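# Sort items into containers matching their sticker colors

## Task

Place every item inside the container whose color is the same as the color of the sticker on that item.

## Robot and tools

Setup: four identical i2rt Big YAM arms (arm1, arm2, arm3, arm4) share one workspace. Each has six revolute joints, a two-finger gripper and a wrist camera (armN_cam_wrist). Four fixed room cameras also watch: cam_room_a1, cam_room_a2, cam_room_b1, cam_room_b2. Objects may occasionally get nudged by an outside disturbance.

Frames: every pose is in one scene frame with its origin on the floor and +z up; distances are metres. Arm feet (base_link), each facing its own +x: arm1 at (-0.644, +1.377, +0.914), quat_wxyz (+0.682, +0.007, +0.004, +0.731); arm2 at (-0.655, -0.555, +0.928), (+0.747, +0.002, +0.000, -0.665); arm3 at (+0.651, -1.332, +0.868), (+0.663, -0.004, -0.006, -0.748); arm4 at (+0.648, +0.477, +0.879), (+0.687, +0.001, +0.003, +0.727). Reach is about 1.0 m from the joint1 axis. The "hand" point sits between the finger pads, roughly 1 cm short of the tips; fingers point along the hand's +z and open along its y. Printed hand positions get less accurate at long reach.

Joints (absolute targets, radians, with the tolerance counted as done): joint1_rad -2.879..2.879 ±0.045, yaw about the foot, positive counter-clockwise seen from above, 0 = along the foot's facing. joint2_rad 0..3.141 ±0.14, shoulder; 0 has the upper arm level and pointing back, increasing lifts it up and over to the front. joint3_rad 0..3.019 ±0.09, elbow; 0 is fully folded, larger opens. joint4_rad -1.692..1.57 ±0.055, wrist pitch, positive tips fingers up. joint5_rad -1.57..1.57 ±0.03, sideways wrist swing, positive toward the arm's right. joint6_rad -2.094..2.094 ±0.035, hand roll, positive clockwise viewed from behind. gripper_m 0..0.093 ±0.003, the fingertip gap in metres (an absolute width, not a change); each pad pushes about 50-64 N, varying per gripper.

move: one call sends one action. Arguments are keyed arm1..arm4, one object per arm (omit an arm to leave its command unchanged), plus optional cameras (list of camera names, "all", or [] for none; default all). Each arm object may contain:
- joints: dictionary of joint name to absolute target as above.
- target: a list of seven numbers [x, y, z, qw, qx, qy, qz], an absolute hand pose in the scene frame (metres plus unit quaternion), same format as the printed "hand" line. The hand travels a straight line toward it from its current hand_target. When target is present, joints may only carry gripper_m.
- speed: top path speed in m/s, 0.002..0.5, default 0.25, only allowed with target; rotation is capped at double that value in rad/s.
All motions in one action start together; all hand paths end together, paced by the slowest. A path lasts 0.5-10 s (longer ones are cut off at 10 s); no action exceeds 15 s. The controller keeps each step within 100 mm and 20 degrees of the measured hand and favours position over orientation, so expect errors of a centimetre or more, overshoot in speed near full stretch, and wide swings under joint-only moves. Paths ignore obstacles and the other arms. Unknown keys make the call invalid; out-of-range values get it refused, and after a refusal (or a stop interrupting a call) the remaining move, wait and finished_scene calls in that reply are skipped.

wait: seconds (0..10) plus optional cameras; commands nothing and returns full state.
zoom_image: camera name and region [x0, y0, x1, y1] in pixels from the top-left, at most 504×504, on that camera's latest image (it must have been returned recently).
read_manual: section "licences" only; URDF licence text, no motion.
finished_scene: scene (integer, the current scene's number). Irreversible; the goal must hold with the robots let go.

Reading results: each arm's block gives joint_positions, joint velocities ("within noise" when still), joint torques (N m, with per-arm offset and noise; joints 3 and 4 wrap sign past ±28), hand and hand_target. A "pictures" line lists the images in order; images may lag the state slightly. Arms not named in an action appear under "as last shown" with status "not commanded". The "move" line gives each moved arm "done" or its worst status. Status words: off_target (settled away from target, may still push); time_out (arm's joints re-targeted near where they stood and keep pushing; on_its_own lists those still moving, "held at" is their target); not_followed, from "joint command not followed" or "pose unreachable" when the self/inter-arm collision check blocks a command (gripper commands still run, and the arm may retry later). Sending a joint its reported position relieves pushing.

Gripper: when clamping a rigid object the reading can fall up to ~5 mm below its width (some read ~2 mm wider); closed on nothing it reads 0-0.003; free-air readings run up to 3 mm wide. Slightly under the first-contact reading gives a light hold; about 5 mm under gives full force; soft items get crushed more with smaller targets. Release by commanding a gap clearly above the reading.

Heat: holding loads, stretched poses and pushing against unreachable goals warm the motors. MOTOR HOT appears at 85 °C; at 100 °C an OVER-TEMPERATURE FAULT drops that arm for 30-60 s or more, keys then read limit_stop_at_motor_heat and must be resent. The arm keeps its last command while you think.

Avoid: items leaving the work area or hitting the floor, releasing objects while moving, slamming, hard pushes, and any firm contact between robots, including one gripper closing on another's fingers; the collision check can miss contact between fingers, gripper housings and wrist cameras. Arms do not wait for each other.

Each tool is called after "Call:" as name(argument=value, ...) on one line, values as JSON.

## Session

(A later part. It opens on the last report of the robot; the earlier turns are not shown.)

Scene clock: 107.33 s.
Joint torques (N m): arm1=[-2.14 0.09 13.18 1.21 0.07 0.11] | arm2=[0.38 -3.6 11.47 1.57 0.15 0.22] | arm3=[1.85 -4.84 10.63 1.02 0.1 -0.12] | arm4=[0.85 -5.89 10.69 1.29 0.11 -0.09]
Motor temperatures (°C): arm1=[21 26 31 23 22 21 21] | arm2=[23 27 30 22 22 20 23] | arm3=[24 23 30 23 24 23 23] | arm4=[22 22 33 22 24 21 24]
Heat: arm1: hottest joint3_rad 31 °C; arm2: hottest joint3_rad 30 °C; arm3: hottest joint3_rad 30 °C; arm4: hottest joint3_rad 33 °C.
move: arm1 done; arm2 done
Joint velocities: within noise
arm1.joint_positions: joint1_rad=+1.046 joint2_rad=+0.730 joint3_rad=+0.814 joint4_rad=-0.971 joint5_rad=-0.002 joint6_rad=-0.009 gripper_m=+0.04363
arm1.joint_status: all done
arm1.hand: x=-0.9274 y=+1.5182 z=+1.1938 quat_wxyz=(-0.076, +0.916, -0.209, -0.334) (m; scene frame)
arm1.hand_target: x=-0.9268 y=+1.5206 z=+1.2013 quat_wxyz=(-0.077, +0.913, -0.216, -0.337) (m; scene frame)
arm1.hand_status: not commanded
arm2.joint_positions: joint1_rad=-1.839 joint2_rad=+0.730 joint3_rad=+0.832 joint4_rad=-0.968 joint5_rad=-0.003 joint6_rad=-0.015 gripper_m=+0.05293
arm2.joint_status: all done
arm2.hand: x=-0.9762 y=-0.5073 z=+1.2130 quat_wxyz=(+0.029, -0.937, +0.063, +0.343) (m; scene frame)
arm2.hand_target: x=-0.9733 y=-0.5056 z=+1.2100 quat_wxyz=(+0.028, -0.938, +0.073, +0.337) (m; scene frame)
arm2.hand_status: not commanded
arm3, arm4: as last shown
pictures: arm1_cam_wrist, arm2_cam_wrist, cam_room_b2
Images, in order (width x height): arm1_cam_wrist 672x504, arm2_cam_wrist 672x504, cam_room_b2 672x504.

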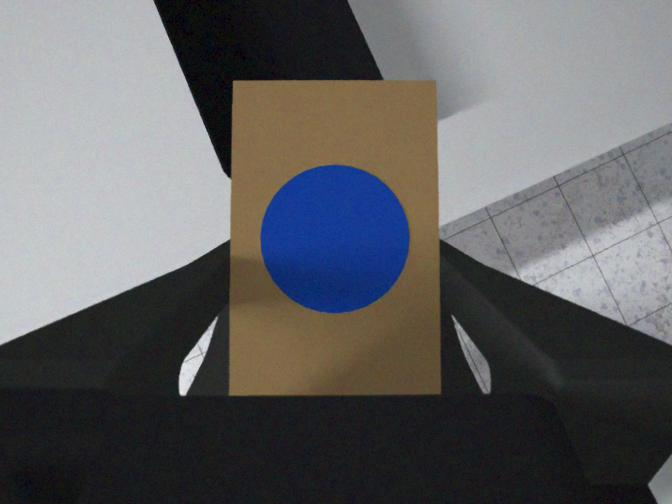

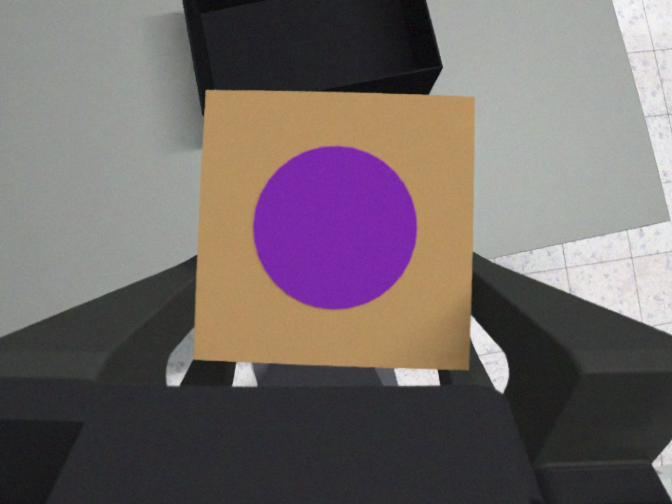

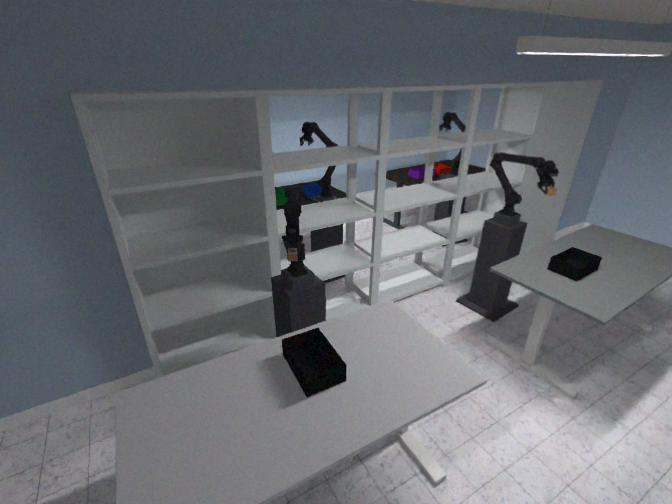

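Call:
move(arm1={"joints":{"joint1_rad":-0.6}}, arm2={"joints":{"joint1_rad":-0.5}}, cameras=[])

Call:
move(arm1={"joints":{"joint1_rad":-2.246}}, arm2={"joints":{"joint1_rad":0.873}}, cameras=["arm1_cam_wrist","arm2_cam_wrist","cam_room_b1","cam_room_b2"])

Scene clock: 115.70 s.
Joint torques (N m): arm1=[-2.14 -0.44 13.22 1.01 -0.06 0.07] | arm2=[1.03 -3.72 11.48 1.55 0.02 0.2] | arm3=[1.67 -4.72 10.65 0.96 0.1 -0.11] | arm4=[0.67 -5.6 10.69 1.26 0.1 -0.11]
Motor temperatures (°C): arm1=[21 26 32 23 21 21 22] | arm2=[23 26 31 22 22 20 23] | arm3=[24 23 30 23 24 23 23] | arm4=[22 22 34 22 24 21 24]
Heat: arm1: hottest joint3_rad 32 °C; arm2: hottest joint3_rad 31 °C; arm3: hottest joint3_rad 30 °C; arm4: hottest joint3_rad 34 °C.
move: arm1 done; arm2 done
Joint velocities: within noise
arm1.joint_positions: joint1_rad=-0.595 joint2_rad=+0.730 joint3_rad=+0.814 joint4_rad=-0.971 joint5_rad=+0.002 joint6_rad=-0.007 gripper_m=+0.04365
arm1.joint_status: all done
arm1.hand: x=-0.4775 y=+1.6537 z=+1.1871 quat_wxyz=(-0.286, +0.471, -0.817, -0.170) (m; scene frame)
arm1.hand_target: x=-0.4760 y=+1.6536 z=+1.1946 quat_wxyz=(-0.288, +0.466, -0.819, -0.173) (m; scene frame)
arm1.hand_status: not commanded
arm2.joint_positions: joint1_rad=-0.502 joint2_rad=+0.730 joint3_rad=+0.832 joint4_rad=-0.968 joint5_rad=-0.001 joint6_rad=-0.013 gripper_m=+0.05298
arm2.joint_status: all done
arm2.hand: x=-0.7778 y=-0.8566 z=+1.2123 quat_wxyz=(-0.191, -0.776, -0.530, +0.286) (m; scene frame)
arm2.hand_target: x=-0.7763 y=-0.8544 z=+1.2093 quat_wxyz=(-0.189, -0.780, -0.527, +0.279) (m; scene frame)
arm2.hand_status: not commanded
arm3, arm4: as last shown
pictures: none
No camera images: "cameras" was empty.

Scene clock: 117.53 s.
Joint torques (N m): arm1=[-1.9 0.03 13.07 0.99 -0.08 0.06] | arm2=[0.97 -3.6 11.49 1.57 0.03 0.18] | arm3=[1.96 -4.72 10.67 0.95 0.12 -0.11] | arm4=[1.32 -5.89 10.65 1.22 0.08 -0.1]
Motor temperatures (°C): arm1=[21 26 32 23 21 21 22] | arm2=[23 26 31 22 22 20 24] | arm3=[24 23 30 23 24 23 23] | arm4=[22 22 34 22 24 21 24]
Heat: arm1: hottest joint3_rad 32 °C; arm2: hottest joint3_rad 31 °C; arm3: hottest joint3_rad 30 °C; arm4: hottest joint3_rad 34 °C.
move: arm1 done; arm2 done
Joint velocities: within noise
arm1.joint_positions: joint1_rad=-2.241 joint2_rad=+0.730 joint3_rad=+0.814 joint4_rad=-0.971 joint5_rad=+0.002 joint6_rad=-0.007 gripper_m=+0.04366
arm1.joint_status: all done
arm1.hand: x=-0.3753 y=+1.1942 z=+1.1843 quat_wxyz=(-0.312, -0.276, -0.903, +0.102) (m; scene frame)
arm1.hand_target: x=-0.3753 y=+1.1929 z=+1.1918 quat_wxyz=(-0.316, -0.281, -0.901, +0.102) (m; scene frame)
arm1.hand_status: not commanded
arm2.joint_positions: joint1_rad=+0.870 joint2_rad=+0.730 joint3_rad=+0.832 joint4_rad=-0.968 joint5_rad=-0.001 joint6_rad=-0.013 gripper_m=+0.05304
arm2.joint_status: all done
arm2.hand: x=-0.3852 y=-0.7351 z=+1.2134 quat_wxyz=(-0.331, -0.265, -0.900, +0.099) (m; scene frame)
arm2.hand_target: x=-0.3870 y=-0.7331 z=+1.2104 quat_wxyz=(-0.325, -0.270, -0.901, +0.095) (m; scene frame)
arm2.hand_status: not commanded
arm3.joint_positions: joint1_rad=+1.491 joint2_rad=+0.993 joint3_rad=+1.477 joint4_rad=-1.393 joint5_rad=-0.002 joint6_rad=+0.007 gripper_m=+0.09007
arm3.joint_status: not commanded
arm3.hand: x=+1.0041 y=-1.3970 z=+1.3375 quat_wxyz=(-0.325, -0.095, -0.940, +0.037) (m; scene frame)
arm3.hand_target: x=+1.0062 y=-1.3946 z=+1.3452 quat_wxyz=(-0.329, -0.088, -0.940, +0.038) (m; scene frame)
arm3.hand_status: not commanded
arm4.joint_positions: joint1_rad=-1.500 joint2_rad=+1.001 joint3_rad=+1.467 joint4_rad=-1.406 joint5_rad=+0.000 joint6_rad=+0.014 gripper_m=+0.09011
arm4.joint_status: not commanded
arm4.hand: x=+1.0083 y=+0.5242 z=+1.3364 quat_wxyz=(-0.307, +0.054, -0.950, -0.020) (m; scene frame)
arm4.hand_target: x=+1.0098 y=+0.5246 z=+1.3535 quat_wxyz=(-0.326, +0.061, -0.943, -0.019) (m; scene frame)
arm4.hand_status: not commanded
pictures: arm1_cam_wrist, arm2_cam_wrist, cam_room_b1, cam_room_b2
Images, in order (width x height): arm1_cam_wrist 672x504, arm2_cam_wrist 672x504, cam_room_b1 672x504, cam_room_b2 672x504.

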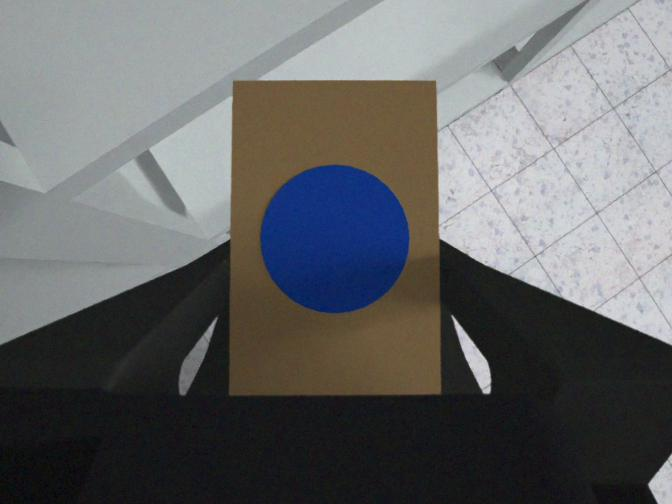

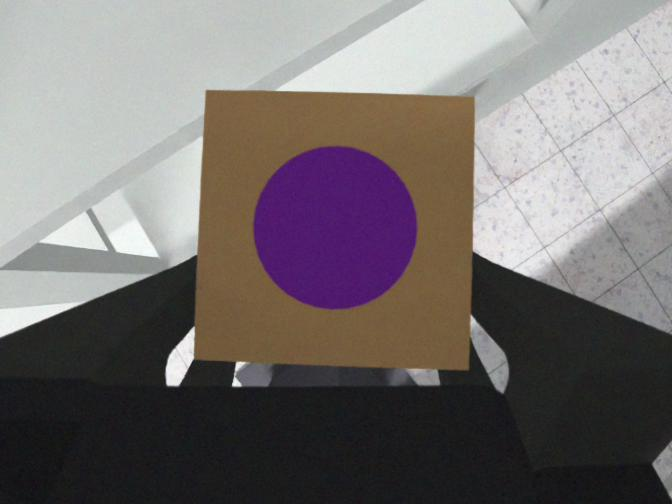

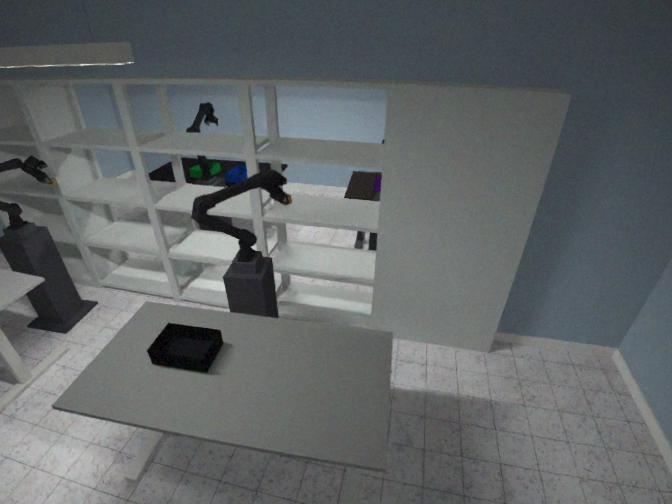

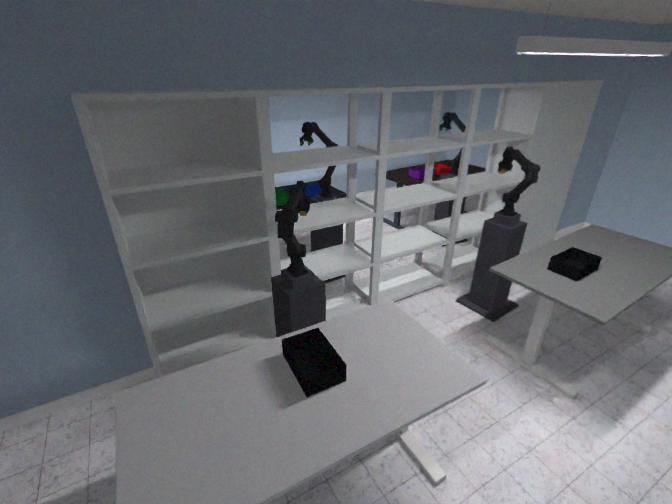

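Call:
move(arm1={"target":[-0.372,1.191,1.105,0.3266,0.2786,0.8974,-0.1014],"speed":0.15}, arm2={"target":[-0.383,-0.734,1.105,0.33,0.2471,0.9066,-0.0899],"speed":0.15}, arm3={"joints":{"joint1_rad":0.0,"joint2_rad":0.73,"joint3_rad":0.80,"joint4_rad":-0.97}}, arm4={"joints":{"joint1_rad":0.0,"joint2_rad":0.73,"joint3_rad":0.80,"joint4_rad":-0.97}}, cameras=["arm1_cam_wrist","arm2_cam_wrist"])

Scene clock: 128.27 s.
Joint torques (N m): arm1=[-2.55 0.85 12.42 2.32 -0.02 0.08] | arm2=[-0.15 -3.08 11.12 3 -0.22 -0.08] | arm3=[0.62 -3.31 9.94 1.88 -0.02 -0.11] | arm4=[0.91 -3.49 10.36 1.59 0.08 -0.1]
Motor temperatures (°C): arm1=[21 25 32 23 21 21 22] | arm2=[23 26 32 22 22 20 24] | arm3=[24 23 30 23 24 23 23] | arm4=[22 22 34 22 24 21 24]
Heat: arm1: hottest joint3_rad 32 °C; arm2: hottest joint3_rad 32 °C; arm3: hottest joint3_rad 30 °C; arm4: hottest joint3_rad 34 °C.
move: arm1 done; arm2 done; arm3 done; arm4 done
Joint velocities: within noise
arm1.joint_positions: joint1_rad=-2.241 joint2_rad=+0.733 joint3_rad=+0.589 joint4_rad=-0.739 joint5_rad=-0.007 joint6_rad=-0.007 gripper_m=+0.04366
arm1.joint_status: not commanded
arm1.hand: x=-0.3766 y=+1.1964 z=+1.0990 quat_wxyz=(-0.315, -0.274, -0.903, +0.099) (m; scene frame)
arm1.hand_target: x=-0.3723 y=+1.1911 z=+1.1050 quat_wxyz=(-0.326, -0.279, -0.898, +0.101) (m; scene frame)
arm1.hand_status: done (0.009 m and 1.5 deg from the pose sent, 0.079 m and 1.8 deg at the start)
arm2.joint_positions: joint1_rad=+0.865 joint2_rad=+0.750 joint3_rad=+0.565 joint4_rad=-0.702 joint5_rad=-0.036 joint6_rad=-0.038 gripper_m=+0.05304
arm2.joint_status: not commanded
arm2.hand: x=-0.3846 y=-0.7298 z=+1.1057 quat_wxyz=(-0.325, -0.251, -0.908, +0.086) (m; scene frame)
arm2.hand_target: x=-0.3831 y=-0.7339 z=+1.1050 quat_wxyz=(-0.330, -0.247, -0.907, +0.090) (m; scene frame)
arm2.hand_status: done (0.005 m and 0.9 deg from the pose sent, 0.108 m and 2.4 deg at the start)
arm3.joint_positions: joint1_rad=+0.010 joint2_rad=+0.738 joint3_rad=+0.795 joint4_rad=-0.984 joint5_rad=+0.001 joint6_rad=+0.006 gripper_m=+0.09007
arm3.joint_status: all done
arm3.hand: x=+0.6150 y=-1.6423 z=+1.1328 quat_wxyz=(-0.217, -0.707, -0.629, +0.240) (m; scene frame)
arm3.hand_target: x=+0.6119 y=-1.6443 z=+1.1395 quat_wxyz=(-0.224, -0.705, -0.625, +0.250) (m; scene frame)
arm3.hand_status: not commanded
arm4.joint_positions: joint1_rad=-0.001 joint2_rad=+0.742 joint3_rad=+0.784 joint4_rad=-0.986 joint5_rad=-0.001 joint6_rad=+0.013 gripper_m=+0.09011
arm4.joint_status: all done
arm4.hand: x=+0.6321 y=+0.7920 z=+1.1315 quat_wxyz=(-0.208, +0.687, -0.659, -0.226) (m; scene frame)
arm4.hand_target: x=+0.6316 y=+0.7965 z=+1.1459 quat_wxyz=(-0.223, +0.686, -0.650, -0.240) (m; scene frame)
arm4.hand_status: not commanded
pictures: arm1_cam_wrist, arm2_cam_wrist
Images, in order (width x height): arm1_cam_wrist 672x504, arm2_cam_wrist 672x504.

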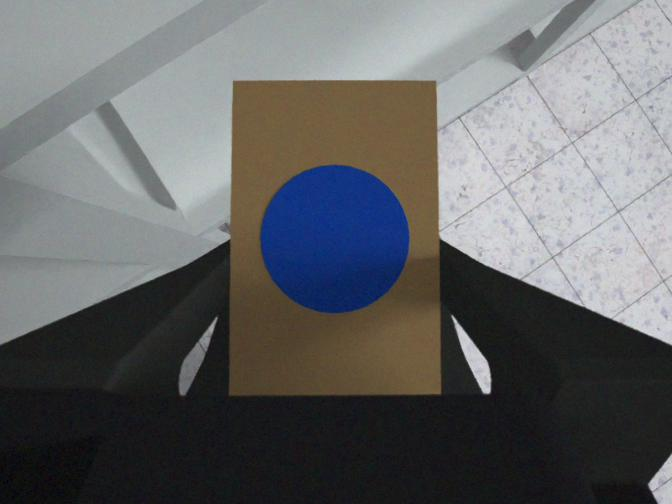

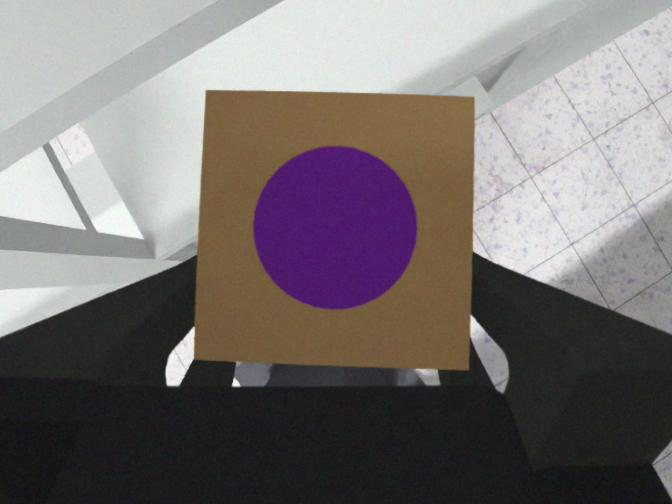

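Call:
move(arm1={"target":[-0.001,0.935,1.105,0.3266,0.2786,0.8974,-0.1014],"speed":0.2}, arm2={"target":[0.0,-0.941,1.105,0.33,0.2471,0.9066,-0.0899],"speed":0.2}, arm3={"joints":{"joint1_rad":-1.99}}, arm4={"joints":{"joint1_rad":0.91}}, cameras=["arm1_cam_wrist","arm2_cam_wrist","cam_room_b2","cam_room_a2"])

Scene clock: 137.73 s.
Joint torques (N m): arm1=[-2.37 -18.55 17.57 0.96 0.04 0.08] | arm2=[1.55 -20.84 16.8 1.48 0.16 0.22] | arm3=[0.67 -3.66 9.94 1.65 -0.04 -0.11] | arm4=[1.14 -3.66 10.21 1.61 0.1 -0.06]
Motor temperatures (°C): arm1=[21 25 33 23 21 21 22] | arm2=[23 26 32 22 22 20 24] | arm3=[24 23 30 23 24 23 23] | arm4=[22 22 34 22 24 21 24]
Heat: arm1: hottest joint3_rad 33 °C; arm2: hottest joint3_rad 32 °C; arm3: hottest joint3_rad 30 °C; arm4: hottest joint3_rad 34 °C.
move: arm1 off_target; arm2 off_target; arm3 done; arm4 done
Joint velocities: within noise
arm1.joint_positions: joint1_rad=-2.241 joint2_rad=+1.982 joint3_rad=+1.758 joint4_rad=-0.687 joint5_rad=-0.007 joint6_rad=-0.007 gripper_m=+0.04366
arm1.joint_status: not commanded
arm1.hand: x=-0.0154 y=+0.9481 z=+1.0739 quat_wxyz=(-0.302, -0.276, -0.907, +0.095) (m; scene frame)
arm1.hand_target: x=-0.0029 y=+0.9363 z=+1.1055 quat_wxyz=(-0.327, -0.278, -0.897, +0.102) (m; scene frame)
arm1.hand_status: off_target (0.037 m and 3.1 deg from the pose sent, 0.458 m and 1.5 deg at the start)
arm2.joint_positions: joint1_rad=+0.915 joint2_rad=+1.940 joint3_rad=+1.658 joint4_rad=-0.622 joint5_rad=+0.000 joint6_rad=-0.016 gripper_m=+0.05304
arm2.joint_status: not commanded
arm2.hand: x=-0.0198 y=-0.9364 z=+1.0877 quat_wxyz=(-0.315, -0.245, -0.913, +0.088) (m; scene frame)
arm2.hand_target: x=-0.0014 y=-0.9400 z=+1.1053 quat_wxyz=(-0.331, -0.247, -0.906, +0.090) (m; scene frame)
arm2.hand_status: off_target (0.027 m and 1.8 deg from the pose sent, 0.439 m and 0.9 deg at the start)
arm3.joint_positions: joint1_rad=-1.980 joint2_rad=+0.738 joint3_rad=+0.795 joint4_rad=-0.980 joint5_rad=+0.002 joint6_rad=+0.005 gripper_m=+0.09007
arm3.joint_status: all done
arm3.hand: x=+0.3776 y=-1.1670 z=+1.1265 quat_wxyz=(+0.077, -0.915, +0.253, +0.305) (m; scene frame)
arm3.hand_target: x=+0.3775 y=-1.1637 z=+1.1326 quat_wxyz=(+0.082, -0.911, +0.254, +0.315) (m; scene frame)
arm3.hand_status: not commanded
arm4.joint_positions: joint1_rad=+0.909 joint2_rad=+0.742 joint3_rad=+0.784 joint4_rad=-0.986 joint5_rad=+0.000 joint6_rad=+0.012 gripper_m=+0.09011
arm4.joint_status: all done
arm4.hand: x=+0.3909 y=+0.6575 z=+1.1332 quat_wxyz=(-0.088, +0.906, -0.290, -0.297) (m; scene frame)
arm4.hand_target: x=+0.3872 y=+0.6598 z=+1.1475 quat_wxyz=(-0.096, +0.901, -0.282, -0.316) (m; scene frame)
arm4.hand_status: not commanded
pictures: arm1_cam_wrist, arm2_cam_wrist, cam_room_a2, cam_room_b2
Images, in order (width x height): arm1_cam_wrist 672x504, arm2_cam_wrist 672x504, cam_room_a2 672x504, cam_room_b2 672x504.

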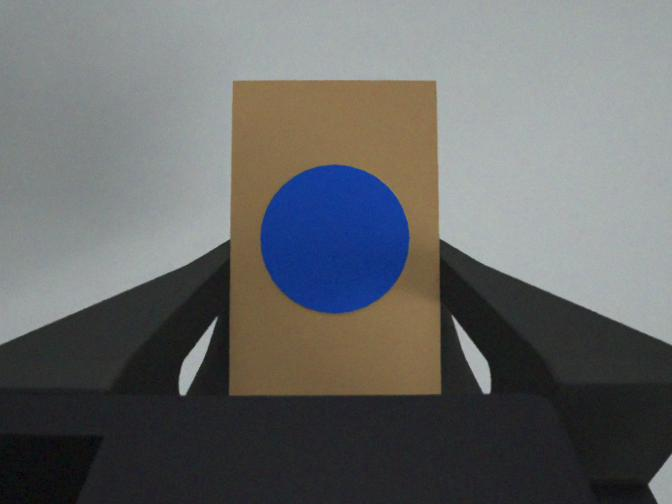

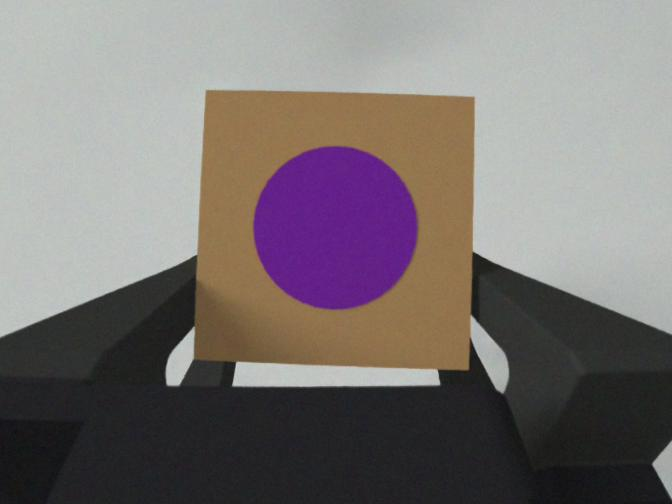

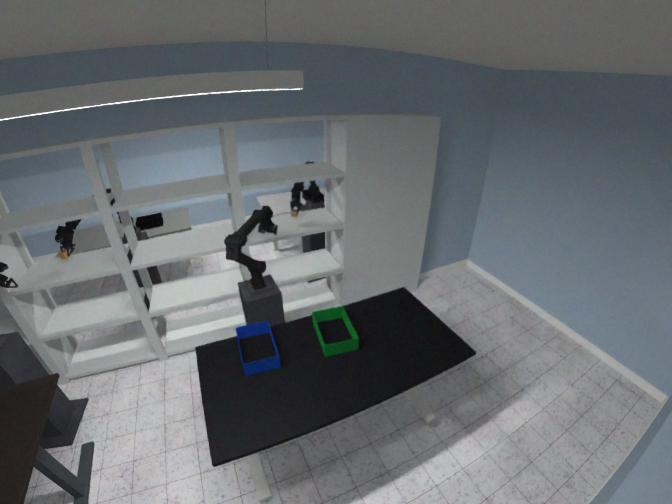

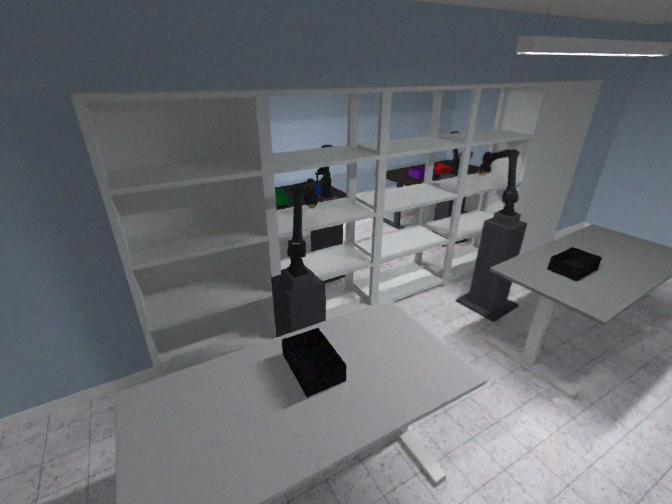

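Call:
move(arm1={"target":[-0.006,0.940,1.038,0.3266,0.2786,0.8974,-0.1014],"speed":0.08}, arm2={"target":[-0.008,-0.938,1.038,0.33,0.2471,0.9066,-0.0899],"speed":0.08}, cameras=["arm1_cam_wrist","arm2_cam_wrist"])

Call:
move(arm1={"target":[-0.006,0.940,1.015,0.3266,0.2786,0.8974,-0.1014],"speed":0.06}, arm2={"target":[-0.008,-0.938,1.015,0.33,0.2471,0.9066,-0.0899],"speed":0.06}, cameras=[])

Scene clock: 144.13 s.
Joint torques (N m): arm1=[-1.85 -18.43 11.6 2.24 0.08 0.1] | arm2=[1.32 -21.07 10.5 3.02 0.09 0.2] | arm3=[0.67 -3.6 9.92 1.65 -0.04 -0.11] | arm4=[1.44 -3.25 10.26 1.65 0.04 -0.12]
Motor temperatures (°C): arm1=[21 25 34 23 21 21 22] | arm2=[23 26 33 22 22 20 24] | arm3=[24 23 30 23 24 23 23] | arm4=[22 22 34 22 24 21 24]
Heat: arm1: hottest joint3_rad 34 °C; arm2: hottest joint3_rad 33 °C; arm3: hottest joint3_rad 30 °C; arm4: hottest joint3_rad 34 °C.
move: arm1 done; arm2 off_target
Joint velocities: within noise
arm1.joint_positions: joint1_rad=-2.241 joint2_rad=+2.019 joint3_rad=+1.694 joint4_rad=-0.559 joint5_rad=-0.007 joint6_rad=-0.005 gripper_m=+0.04366
arm1.joint_status: not commanded
arm1.hand: x=-0.0106 y=+0.9445 z=+1.0334 quat_wxyz=(-0.315, -0.275, -0.903, +0.098) (m; scene frame)
arm1.hand_target: x=-0.0061 y=+0.9401 z=+1.0380 quat_wxyz=(-0.327, -0.279, -0.897, +0.101) (m; scene frame)
arm1.hand_status: done (0.008 m and 1.5 deg from the pose sent, 0.038 m and 3.1 deg at the start)
arm2.joint_positions: joint1_rad=+0.915 joint2_rad=+1.979 joint3_rad=+1.608 joint4_rad=-0.498 joint5_rad=+0.000 joint6_rad=-0.016 gripper_m=+0.05304
arm2.joint_status: not commanded
arm2.hand: x=-0.0125 y=-0.9407 z=+1.0528 quat_wxyz=(-0.331, -0.244, -0.907, +0.092) (m; scene frame)
arm2.hand_target: x=-0.0084 y=-0.9377 z=+1.0381 quat_wxyz=(-0.330, -0.247, -0.907, +0.090) (m; scene frame)
arm2.hand_status: off_target (0.016 m and 0.5 deg from the pose sent, 0.051 m and 1.8 deg at the start)
arm3, arm4: as last shown
pictures: arm1_cam_wrist, arm2_cam_wrist
Images, in order (width x height): arm1_cam_wrist 672x504, arm2_cam_wrist 672x504.

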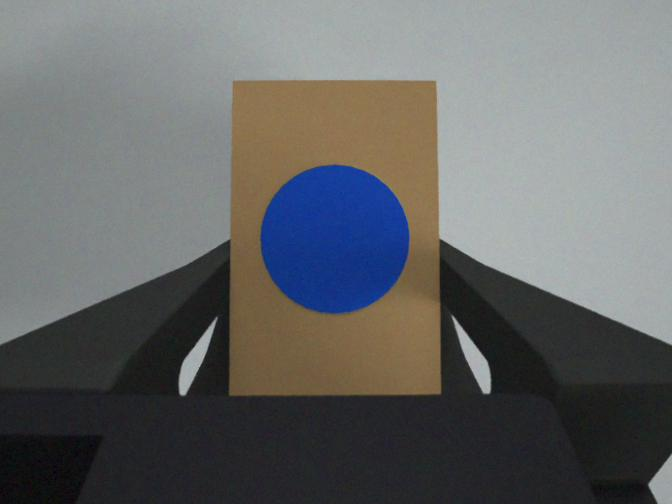

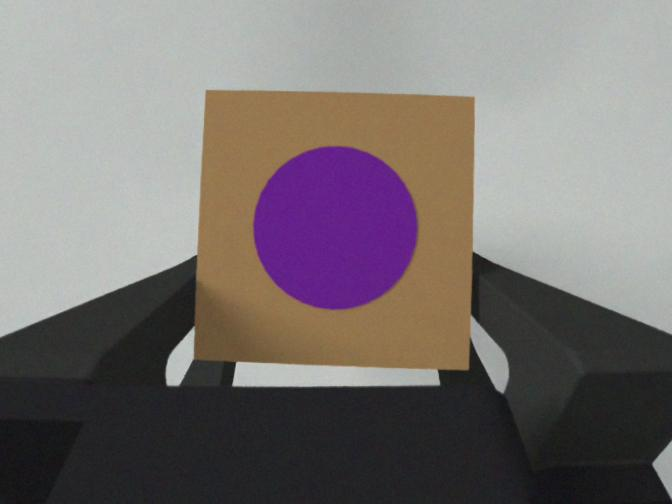

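Scene clock: 145.17 s.
Joint torques (N m): arm1=[-1.61 -18.37 11.41 2.41 0.09 0.11] | arm2=[1.38 -20.95 10.17 3.04 0.09 0.19] | arm3=[0.62 -3.55 9.89 1.65 -0.04 -0.11] | arm4=[0.44 -3.6 10.25 1.62 0.1 -0.09]
Motor temperatures (°C): arm1=[21 25 34 23 21 21 22] | arm2=[23 26 33 22 22 20 24] | arm3=[24 23 30 23 24 23 23] | arm4=[22 22 34 22 24 21 24]
Heat: arm1: hottest joint3_rad 34 °C; arm2: hottest joint3_rad 33 °C; arm3: hottest joint3_rad 30 °C; arm4: hottest joint3_rad 34 °C.
move: arm1 done; arm2 off_target
Joint velocities: within noise
arm1.joint_positions: joint1_rad=-2.241 joint2_rad=+2.035 joint3_rad=+1.669 joint4_rad=-0.510 joint5_rad=-0.007 joint6_rad=-0.005 gripper_m=+0.04366
arm1.joint_status: not commanded
arm1.hand: x=-0.0100 y=+0.9439 z=+1.0163 quat_wxyz=(-0.319, -0.275, -0.902, +0.099) (m; scene frame)
arm1.hand_target: x=-0.0061 y=+0.9401 z=+1.0150 quat_wxyz=(-0.327, -0.278, -0.898, +0.101) (m; scene frame)
arm1.hand_status: done (0.006 m and 1.1 deg from the pose sent, 0.020 m and 1.5 deg at the start)
arm2.joint_positions: joint1_rad=+0.915 joint2_rad=+1.999 joint3_rad=+1.585 joint4_rad=-0.449 joint5_rad=+0.000 joint6_rad=-0.016 gripper_m=+0.05304
arm2.joint_status: not commanded
arm2.hand: x=-0.0115 y=-0.9412 z=+1.0341 quat_wxyz=(-0.334, -0.243, -0.906, +0.093) (m; scene frame)
arm2.hand_target: x=-0.0085 y=-0.9377 z=+1.0153 quat_wxyz=(-0.330, -0.247, -0.907, +0.090) (m; scene frame)
arm2.hand_status: off_target (0.020 m and 0.7 deg from the pose sent, 0.038 m and 0.5 deg at the start)
arm3, arm4: as last shown
pictures: none
No camera images: "cameras" was empty.

Call:
move(arm1={"target":[-0.006,0.940,1.002,0.3266,0.2786,0.8974,-0.1014],"speed":0.05}, arm2={"target":[-0.008,-0.938,0.998,0.33,0.2471,0.9066,-0.0899],"speed":0.05}, cameras=[])

Call:
move(arm1={"target":[-0.006,0.940,0.990,0.3266,0.2786,0.8974,-0.1014],"speed":0.05}, arm2={"target":[-0.008,-0.938,0.988,0.33,0.2471,0.9066,-0.0899],"speed":0.05}, cameras=[])

Scene clock: 151.40 s.
Joint torques (N m): arm1=[-2.43 -17.9 10.91 2.13 0.12 0.11] | arm2=[1.26 -20.6 9.95 3.11 0.09 0.19] | arm3=[0.67 -3.6 9.89 1.63 -0.04 -0.09] | arm4=[0.85 -3.55 10.24 1.47 0.11 -0.11]
Motor temperatures (°C): arm1=[21 25 34 23 21 21 22] | arm2=[23 27 33 22 22 20 24] | arm3=[24 23 30 23 24 23 23] | arm4=[22 22 34 22 24 21 24]
Heat: arm1: hottest joint3_rad 34 °C; arm2: hottest joint3_rad 33 °C; arm3: hottest joint3_rad 30 °C; arm4: hottest joint3_rad 34 °C.
move: arm1 done; arm2 off_target
Joint velocities: within noise
arm1.joint_positions: joint1_rad=-2.241 joint2_rad=+2.042 joint3_rad=+1.657 joint4_rad=-0.480 joint5_rad=-0.007 joint6_rad=-0.004 gripper_m=+0.04366
arm1.joint_status: not commanded
arm1.hand: x=-0.0087 y=+0.9429 z=+1.0093 quat_wxyz=(-0.324, -0.275, -0.900, +0.101) (m; scene frame)
arm1.hand_target: x=-0.0062 y=+0.9401 z=+1.0020 quat_wxyz=(-0.327, -0.279, -0.897, +0.101) (m; scene frame)
arm1.hand_status: done (0.008 m and 0.6 deg from the pose sent, 0.015 m and 1.1 deg at the start)
arm2.joint_positions: joint1_rad=+0.915 joint2_rad=+2.018 joint3_rad=+1.569 joint4_rad=-0.413 joint5_rad=+0.000 joint6_rad=-0.016 gripper_m=+0.05304
arm2.joint_status: not commanded
arm2.hand: x=-0.0109 y=-0.9415 z=+1.0179 quat_wxyz=(-0.334, -0.243, -0.906, +0.093) (m; scene frame)
arm2.hand_target: x=-0.0085 y=-0.9377 z=+0.9984 quat_wxyz=(-0.330, -0.247, -0.907, +0.090) (m; scene frame)
arm2.hand_status: off_target (0.020 m and 0.8 deg from the pose sent, 0.036 m and 0.7 deg at the start)
arm3, arm4: as last shown
pictures: none
No camera images: "cameras" was empty.

Scene clock: 152.37 s.
Joint torques (N m): arm1=[-1.9 -16.79 10.39 2.18 0.03 0.14] | arm2=[1.2 -20.07 9.52 3.02 0.09 0.19] | arm3=[0.62 -3.55 9.91 1.65 -0.05 -0.11] | arm4=[0.97 -3.78 10.28 1.68 0.09 -0.08]
Motor temperatures (°C): arm1=[21 25 34 23 21 21 22] | arm2=[23 27 32 22 22 20 24] | arm3=[24 23 30 23 24 23 23] | arm4=[22 22 34 22 24 21 24]
Heat: arm1: hottest joint3_rad 34 °C; arm2: hottest joint3_rad 32 °C; arm3: hottest joint3_rad 30 °C; arm4: hottest joint3_rad 34 °C.
move: arm1 off_target; arm2 off_target
Joint velocities: within noise
arm1.joint_positions: joint1_rad=-2.241 joint2_rad=+2.043 joint3_rad=+1.651 joint4_rad=-0.454 joint5_rad=-0.007 joint6_rad=-0.003 gripper_m=+0.04366
arm1.joint_status: not commanded
arm1.hand: x=-0.0065 y=+0.9414 z=+1.0093 quat_wxyz=(-0.332, -0.274, -0.897, +0.104) (m; scene frame)
arm1.hand_target: x=-0.0065 y=+0.9403 z=+0.9903 quat_wxyz=(-0.327, -0.279, -0.897, +0.101) (m; scene frame)
arm1.hand_status: off_target (0.019 m and 0.8 deg from the pose sent, 0.020 m and 0.6 deg at the start)
arm2.joint_positions: joint1_rad=+0.915 joint2_rad=+2.021 joint3_rad=+1.564 joint4_rad=-0.390 joint5_rad=+0.000 joint6_rad=-0.015 gripper_m=+0.05304
arm2.joint_status: not commanded
arm2.hand: x=-0.0089 y=-0.9427 z=+1.0170 quat_wxyz=(-0.341, -0.243, -0.903, +0.095) (m; scene frame)
arm2.hand_target: x=-0.0090 y=-0.9374 z=+0.9885 quat_wxyz=(-0.330, -0.247, -0.907, +0.090) (m; scene frame)
arm2.hand_status: off_target (0.029 m and 1.5 deg from the pose sent, 0.030 m and 0.7 deg at the start)
arm3, arm4: as last shown
pictures: none
No camera images: "cameras" was empty.

Call:
move(arm1={"target":[-0.0075,0.942,1.007,0.328,0.275,0.899,-0.1025],"speed":0.05}, arm2={"target":[-0.010,-0.942,1.012,0.336,0.243,0.905,-0.094],"speed":0.05}, cameras=[])

Call:
move(arm1={"joints":{"gripper_m":0.09}}, arm2={"joints":{"gripper_m":0.09}}, cameras=["arm1_cam_wrist","arm2_cam_wrist"])

Scene clock: 157.17 s.
Joint torques (N m): arm1=[-1.49 -19.25 10.92 1.1 0.06 0] | arm2=[0.91 -22.65 10.65 1.88 -0.02 0.06] | arm3=[0.56 -3.72 9.96 1.65 -0.04 -0.12] | arm4=[0.56 -3.72 10.3 1.55 0.08 -0.09]
Motor temperatures (°C): arm1=[21 25 34 23 21 21 22] | arm2=[23 27 32 22 22 20 24] | arm3=[24 23 30 23 24 23 23] | arm4=[22 22 34 22 24 21 24]
Heat: arm1: hottest joint3_rad 34 °C; arm2: hottest joint3_rad 32 °C; arm3: hottest joint3_rad 30 °C; arm4: hottest joint3_rad 34 °C.
move: arm1 done; arm2 done
Joint velocities: within noise
arm1.joint_positions: joint1_rad=-2.241 joint2_rad=+2.043 joint3_rad=+1.651 joint4_rad=-0.454 joint5_rad=-0.007 joint6_rad=-0.003 gripper_m=+0.04366
arm1.joint_status: not commanded
arm1.hand: x=-0.0065 y=+0.9414 z=+1.0093 quat_wxyz=(-0.332, -0.274, -0.897, +0.104) (m; scene frame)
arm1.hand_target: x=-0.0075 y=+0.9420 z=+1.0071 quat_wxyz=(-0.328, -0.275, -0.898, +0.103) (m; scene frame)
arm1.hand_status: done (0.003 m and 0.5 deg from the pose sent, 0.003 m and 0.5 deg at the start)
arm2.joint_positions: joint1_rad=+0.915 joint2_rad=+2.021 joint3_rad=+1.564 joint4_rad=-0.390 joint5_rad=+0.000 joint6_rad=-0.015 gripper_m=+0.05304
arm2.joint_status: not commanded
arm2.hand: x=-0.0089 y=-0.9427 z=+1.0170 quat_wxyz=(-0.341, -0.243, -0.903, +0.095) (m; scene frame)
arm2.hand_target: x=-0.0100 y=-0.9419 z=+1.0120 quat_wxyz=(-0.336, -0.243, -0.905, +0.094) (m; scene frame)
arm2.hand_status: done (0.005 m and 0.6 deg from the pose sent, 0.005 m and 0.6 deg at the start)
arm3, arm4: as last shown
pictures: none
No camera images: "cameras" was empty.

Scene clock: 157.77 s.
Joint torques (N m): arm1=[-1.73 -18.43 10.93 1.21 0.05 0.05] | arm2=[0.85 -22.65 10.63 1.91 -0.02 0.06] | arm3=[0.62 -3.72 9.91 1.65 -0.04 -0.11] | arm4=[0.56 -3.72 10.26 1.52 0.1 -0.07]
Motor temperatures (°C): arm1=[21 25 34 23 21 21 22] | arm2=[23 27 32 22 22 20 24] | arm3=[24 23 30 23 24 23 23] | arm4=[22 22 34 22 24 21 24]
Heat: arm1: hottest joint3_rad 34 °C; arm2: hottest joint3_rad 32 °C; arm3: hottest joint3_rad 30 °C; arm4: hottest joint3_rad 34 °C.
move: arm1 done; arm2 done
Joint velocities: within noise
arm1.joint_positions: joint1_rad=-2.241 joint2_rad=+2.043 joint3_rad=+1.651 joint4_rad=-0.454 joint5_rad=-0.007 joint6_rad=-0.003 gripper_m=+0.08996
arm1.joint_status: all done
arm1.hand: x=-0.0065 y=+0.9414 z=+1.0093 quat_wxyz=(-0.332, -0.274, -0.897, +0.104) (m; scene frame)
arm1.hand_target: x=-0.0075 y=+0.9420 z=+1.0071 quat_wxyz=(-0.328, -0.275, -0.898, +0.103) (m; scene frame)
arm1.hand_status: not commanded
arm2.joint_positions: joint1_rad=+0.915 joint2_rad=+2.021 joint3_rad=+1.564 joint4_rad=-0.390 joint5_rad=+0.000 joint6_rad=-0.015 gripper_m=+0.08994
arm2.joint_status: all done
arm2.hand: x=-0.0089 y=-0.9427 z=+1.0170 quat_wxyz=(-0.341, -0.243, -0.903, +0.095) (m; scene frame)
arm2.hand_target: x=-0.0100 y=-0.9419 z=+1.0120 quat_wxyz=(-0.336, -0.243, -0.905, +0.094) (m; scene frame)
arm2.hand_status: not commanded
arm3, arm4: as last shown
pictures: arm1_cam_wrist, arm2_cam_wrist
Images, in order (width x height): arm1_cam_wrist 672x504, arm2_cam_wrist 672x504.

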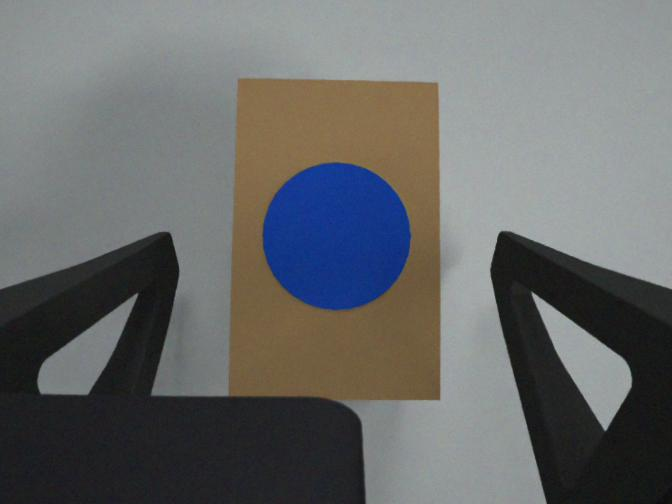

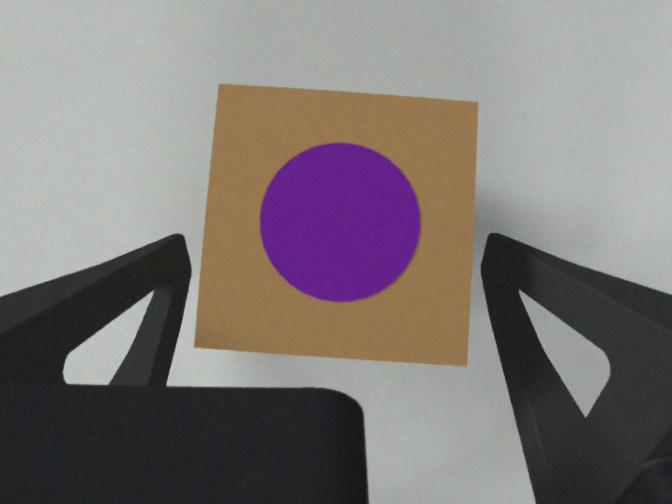

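Call:
move(arm1={"target":[-0.054,0.974,1.09,0.328,0.275,0.899,-0.1025],"speed":0.12}, arm2={"target":[-0.060,-0.916,1.098,0.336,0.243,0.905,-0.094],"speed":0.12}, cameras=["arm1_cam_wrist","arm2_cam_wrist"])

Call:
move(arm1={"target":[-0.372,1.191,1.115,0.3266,0.2786,0.8974,-0.1014],"speed":0.25}, arm2={"target":[-0.383,-0.734,1.115,0.33,0.2471,0.9066,-0.0899],"speed":0.25}, cameras=["arm1_cam_wrist","arm2_cam_wrist","arm3_cam_wrist","arm4_cam_wrist"])

Scene clock: 166.77 s.
Joint torques (N m): arm1=[-1.73 -17.32 11.18 1.11 0.04 0] | arm2=[0.44 -20.84 10 1.52 -0.17 0.03] | arm3=[0.5 -3.55 9.95 1.65 -0.04 -0.1] | arm4=[1.03 -3.49 10.32 1.57 0.08 -0.07]
Motor temperatures (°C): arm1=[21 25 34 23 21 21 22] | arm2=[23 27 32 22 22 20 24] | arm3=[24 23 30 23 24 23 23] | arm4=[22 22 35 22 24 21 24]
Heat: arm1: hottest joint3_rad 34 °C; arm2: hottest joint3_rad 32 °C; arm3: hottest joint3_rad 30 °C; arm4: hottest joint3_rad 35 °C.
move: arm1 done; arm2 off_target
Joint velocities: within noise
arm1.joint_positions: joint1_rad=-2.241 joint2_rad=+1.842 joint3_rad=+1.543 joint4_rad=-0.560 joint5_rad=-0.007 joint6_rad=-0.001 gripper_m=+0.08996
arm1.joint_status: not commanded
arm1.hand: x=-0.0516 y=+0.9730 z=+1.0823 quat_wxyz=(-0.327, -0.276, -0.898, +0.101) (m; scene frame)
arm1.hand_target: x=-0.0540 y=+0.9740 z=+1.0898 quat_wxyz=(-0.328, -0.275, -0.898, +0.102) (m; scene frame)
arm1.hand_status: done (0.008 m and 0.2 deg from the pose sent, 0.099 m and 0.5 deg at the start)
arm2.joint_positions: joint1_rad=+0.915 joint2_rad=+1.807 joint3_rad=+1.477 joint4_rad=-0.503 joint5_rad=+0.000 joint6_rad=-0.015 gripper_m=+0.08994
arm2.joint_status: not commanded
arm2.hand: x=-0.0520 y=-0.9173 z=+1.1049 quat_wxyz=(-0.347, -0.242, -0.901, +0.097) (m; scene frame)
arm2.hand_target: x=-0.0599 y=-0.9159 z=+1.0979 quat_wxyz=(-0.336, -0.243, -0.905, +0.094) (m; scene frame)
arm2.hand_status: off_target (0.011 m and 1.4 deg from the pose sent, 0.099 m and 0.6 deg at the start)
arm3, arm4: as last shown
pictures: arm1_cam_wrist, arm2_cam_wrist
Images, in order (width x height): arm1_cam_wrist 672x504, arm2_cam_wrist 672x504.

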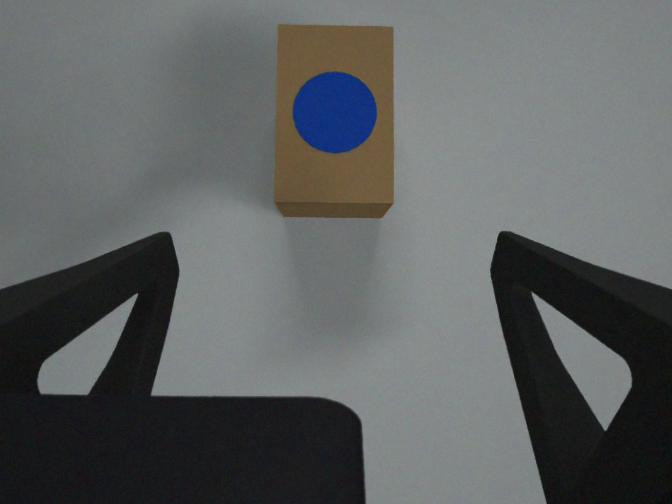

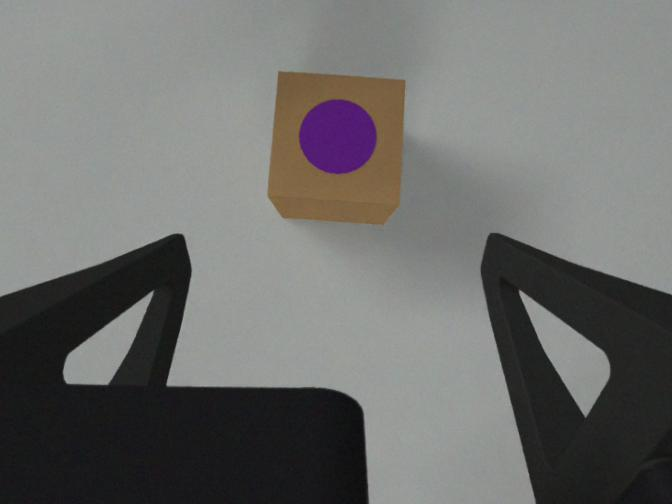

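Scene clock: 168.97 s.
Joint torques (N m): arm1=[-2.43 0.03 12 1.13 -0.04 0.02] | arm2=[0.03 -3.19 10.63 1.51 -0.2 -0.07] | arm3=[0.56 -3.72 9.87 1.62 -0.04 -0.11] | arm4=[1.44 -3.72 10.26 1.62 0.1 -0.06]
Motor temperatures (°C): arm1=[21 25 34 23 21 21 22] | arm2=[23 27 32 22 22 20 24] | arm3=[24 23 30 23 24 23 23] | arm4=[22 22 35 22 24 21 24]
Heat: arm1: hottest joint3_rad 34 °C; arm2: hottest joint3_rad 32 °C; arm3: hottest joint3_rad 30 °C; arm4: hottest joint3_rad 35 °C.
move: arm1 done; arm2 off_target
Joint velocities: within noise
arm1.joint_positions: joint1_rad=-2.241 joint2_rad=+0.726 joint3_rad=+0.618 joint4_rad=-0.735 joint5_rad=-0.008 joint6_rad=-0.001 gripper_m=+0.08996
arm1.joint_status: not commanded
arm1.hand: x=-0.3704 y=+1.1923 z=+1.1171 quat_wxyz=(-0.334, -0.275, -0.896, +0.103) (m; scene frame)
arm1.hand_target: x=-0.3720 y=+1.1910 z=+1.1150 quat_wxyz=(-0.327, -0.279, -0.897, +0.101) (m; scene frame)
arm1.hand_status: done (0.003 m and 0.9 deg from the pose sent, 0.389 m and 0.3 deg at the start)
arm2.joint_positions: joint1_rad=+0.865 joint2_rad=+0.744 joint3_rad=+0.597 joint4_rad=-0.694 joint5_rad=-0.036 joint6_rad=-0.037 gripper_m=+0.08994
arm2.joint_status: not commanded
arm2.hand: x=-0.3771 y=-0.7349 z=+1.1256 quat_wxyz=(-0.345, -0.249, -0.900, +0.092) (m; scene frame)
arm2.hand_target: x=-0.3830 y=-0.7339 z=+1.1150 quat_wxyz=(-0.330, -0.247, -0.907, +0.090) (m; scene frame)
arm2.hand_status: off_target (0.012 m and 1.9 deg from the pose sent, 0.378 m and 2.3 deg at the start)
arm3.joint_positions: joint1_rad=-1.980 joint2_rad=+0.738 joint3_rad=+0.795 joint4_rad=-0.980 joint5_rad=+0.002 joint6_rad=+0.005 gripper_m=+0.09007
arm3.joint_status: not commanded
arm3.hand: x=+0.3776 y=-1.1670 z=+1.1265 quat_wxyz=(+0.077, -0.915, +0.253, +0.305) (m; scene frame)
arm3.hand_target: x=+0.3775 y=-1.1637 z=+1.1326 quat_wxyz=(+0.082, -0.911, +0.254, +0.315) (m; scene frame)
arm3.hand_status: not commanded
arm4.joint_positions: joint1_rad=+0.909 joint2_rad=+0.742 joint3_rad=+0.784 joint4_rad=-0.986 joint5_rad=+0.000 joint6_rad=+0.012 gripper_m=+0.09011
arm4.joint_status: not commanded
arm4.hand: x=+0.3909 y=+0.6575 z=+1.1332 quat_wxyz=(-0.088, +0.906, -0.290, -0.297) (m; scene frame)
arm4.hand_target: x=+0.3872 y=+0.6598 z=+1.1475 quat_wxyz=(-0.096, +0.901, -0.282, -0.316) (m; scene frame)
arm4.hand_status: not commanded
pictures: arm1_cam_wrist, arm2_cam_wrist, arm3_cam_wrist, arm4_cam_wrist
Images, in order (width x height): arm1_cam_wrist 672x504, arm2_cam_wrist 672x504, arm3_cam_wrist 672x504, arm4_cam_wrist 672x504.

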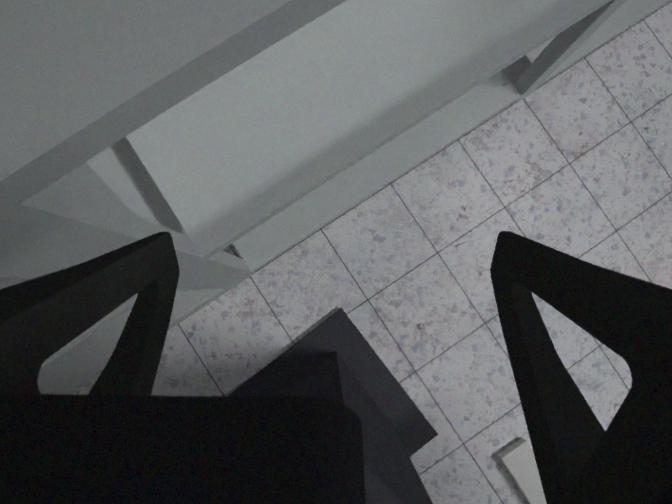

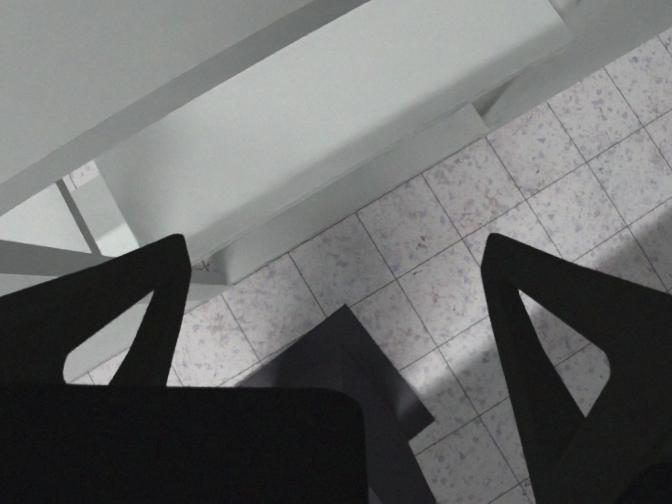

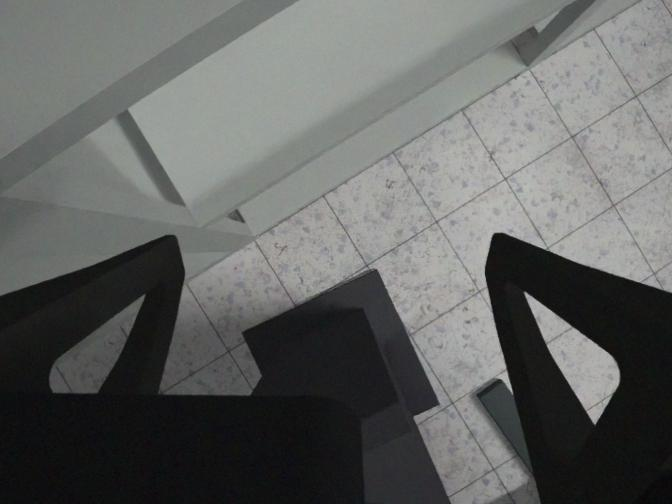

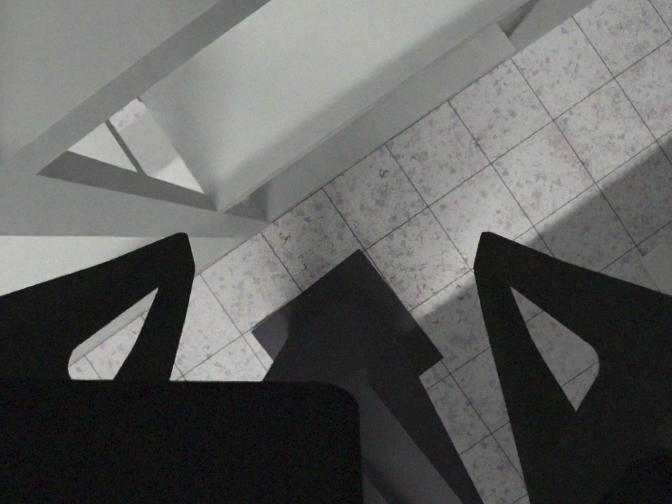

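Call:
move(arm3={"target":[0.077,-0.987,1.10,0.0914,-0.9055,0.2511,0.3296],"speed":0.2}, arm4={"target":[0.083,0.873,1.10,0.1028,-0.8962,0.2826,0.3262],"speed":0.2}, cameras=["arm3_cam_wrist","arm4_cam_wrist"])

Scene clock: 177.53 s.
Joint torques (N m): arm1=[-2.08 0.03 12.03 1.01 -0.04 0.05] | arm2=[-0.03 -3.14 10.62 1.47 -0.21 -0.08] | arm3=[1.32 -17.96 13.82 1.32 0.12 -0.12] | arm4=[1.14 -18.2 12.66 0.81 0.21 -0.08]
Motor temperatures (°C): arm1=[21 25 33 23 21 21 22] | arm2=[23 26 32 22 22 20 23] | arm3=[24 23 30 23 24 23 23] | arm4=[22 22 35 22 24 21 24]
Heat: arm1: hottest joint3_rad 33 °C; arm2: hottest joint3_rad 32 °C; arm3: hottest joint3_rad 30 °C; arm4: hottest joint3_rad 35 °C.
move: arm3 off_target; arm4 off_target
Joint velocities: within noise
arm1, arm2: as last shown
arm2.joint_positions: joint1_rad=+0.865 joint2_rad=+0.744 joint3_rad=+0.597 joint4_rad=-0.694 joint5_rad=-0.036 joint6_rad=-0.038 gripper_m=+0.08994
arm3.joint_positions: joint1_rad=-1.980 joint2_rad=+1.678 joint3_rad=+1.433 joint4_rad=-0.671 joint5_rad=+0.012 joint6_rad=+0.005 gripper_m=+0.09007
arm3.joint_status: not commanded
arm3.hand: x=+0.0911 y=-0.9977 z=+1.0746 quat_wxyz=(+0.083, -0.913, +0.254, +0.307) (m; scene frame)
arm3.hand_target: x=+0.0783 y=-0.9879 z=+1.1002 quat_wxyz=(+0.091, -0.905, +0.251, +0.330) (m; scene frame)
arm3.hand_status: off_target (0.031 m and 2.9 deg from the pose sent, 0.351 m and 3.4 deg at the start)
arm4.joint_positions: joint1_rad=+0.909 joint2_rad=+1.740 joint3_rad=+1.487 joint4_rad=-0.652 joint5_rad=+0.003 joint6_rad=+0.012 gripper_m=+0.09011
arm4.joint_status: not commanded
arm4.hand: x=+0.0953 y=+0.8627 z=+1.0833 quat_wxyz=(-0.095, +0.900, -0.289, -0.313) (m; scene frame)
arm4.hand_target: x=+0.0839 y=+0.8724 z=+1.1001 quat_wxyz=(-0.103, +0.896, -0.283, -0.327) (m; scene frame)
arm4.hand_status: off_target (0.023 m and 1.9 deg from the pose sent, 0.377 m and 4.0 deg at the start)
pictures: arm3_cam_wrist, arm4_cam_wrist
Images, in order (width x height): arm3_cam_wrist 672x504, arm4_cam_wrist 672x504.

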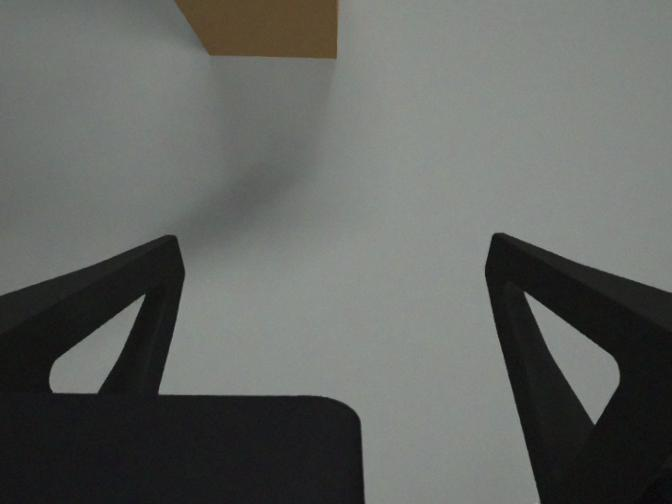

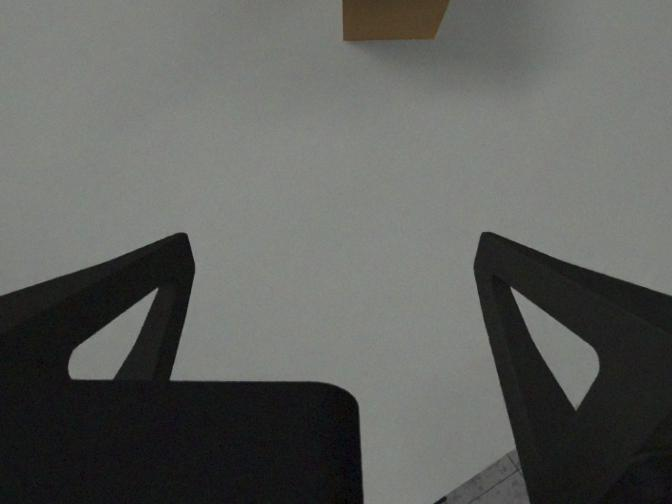

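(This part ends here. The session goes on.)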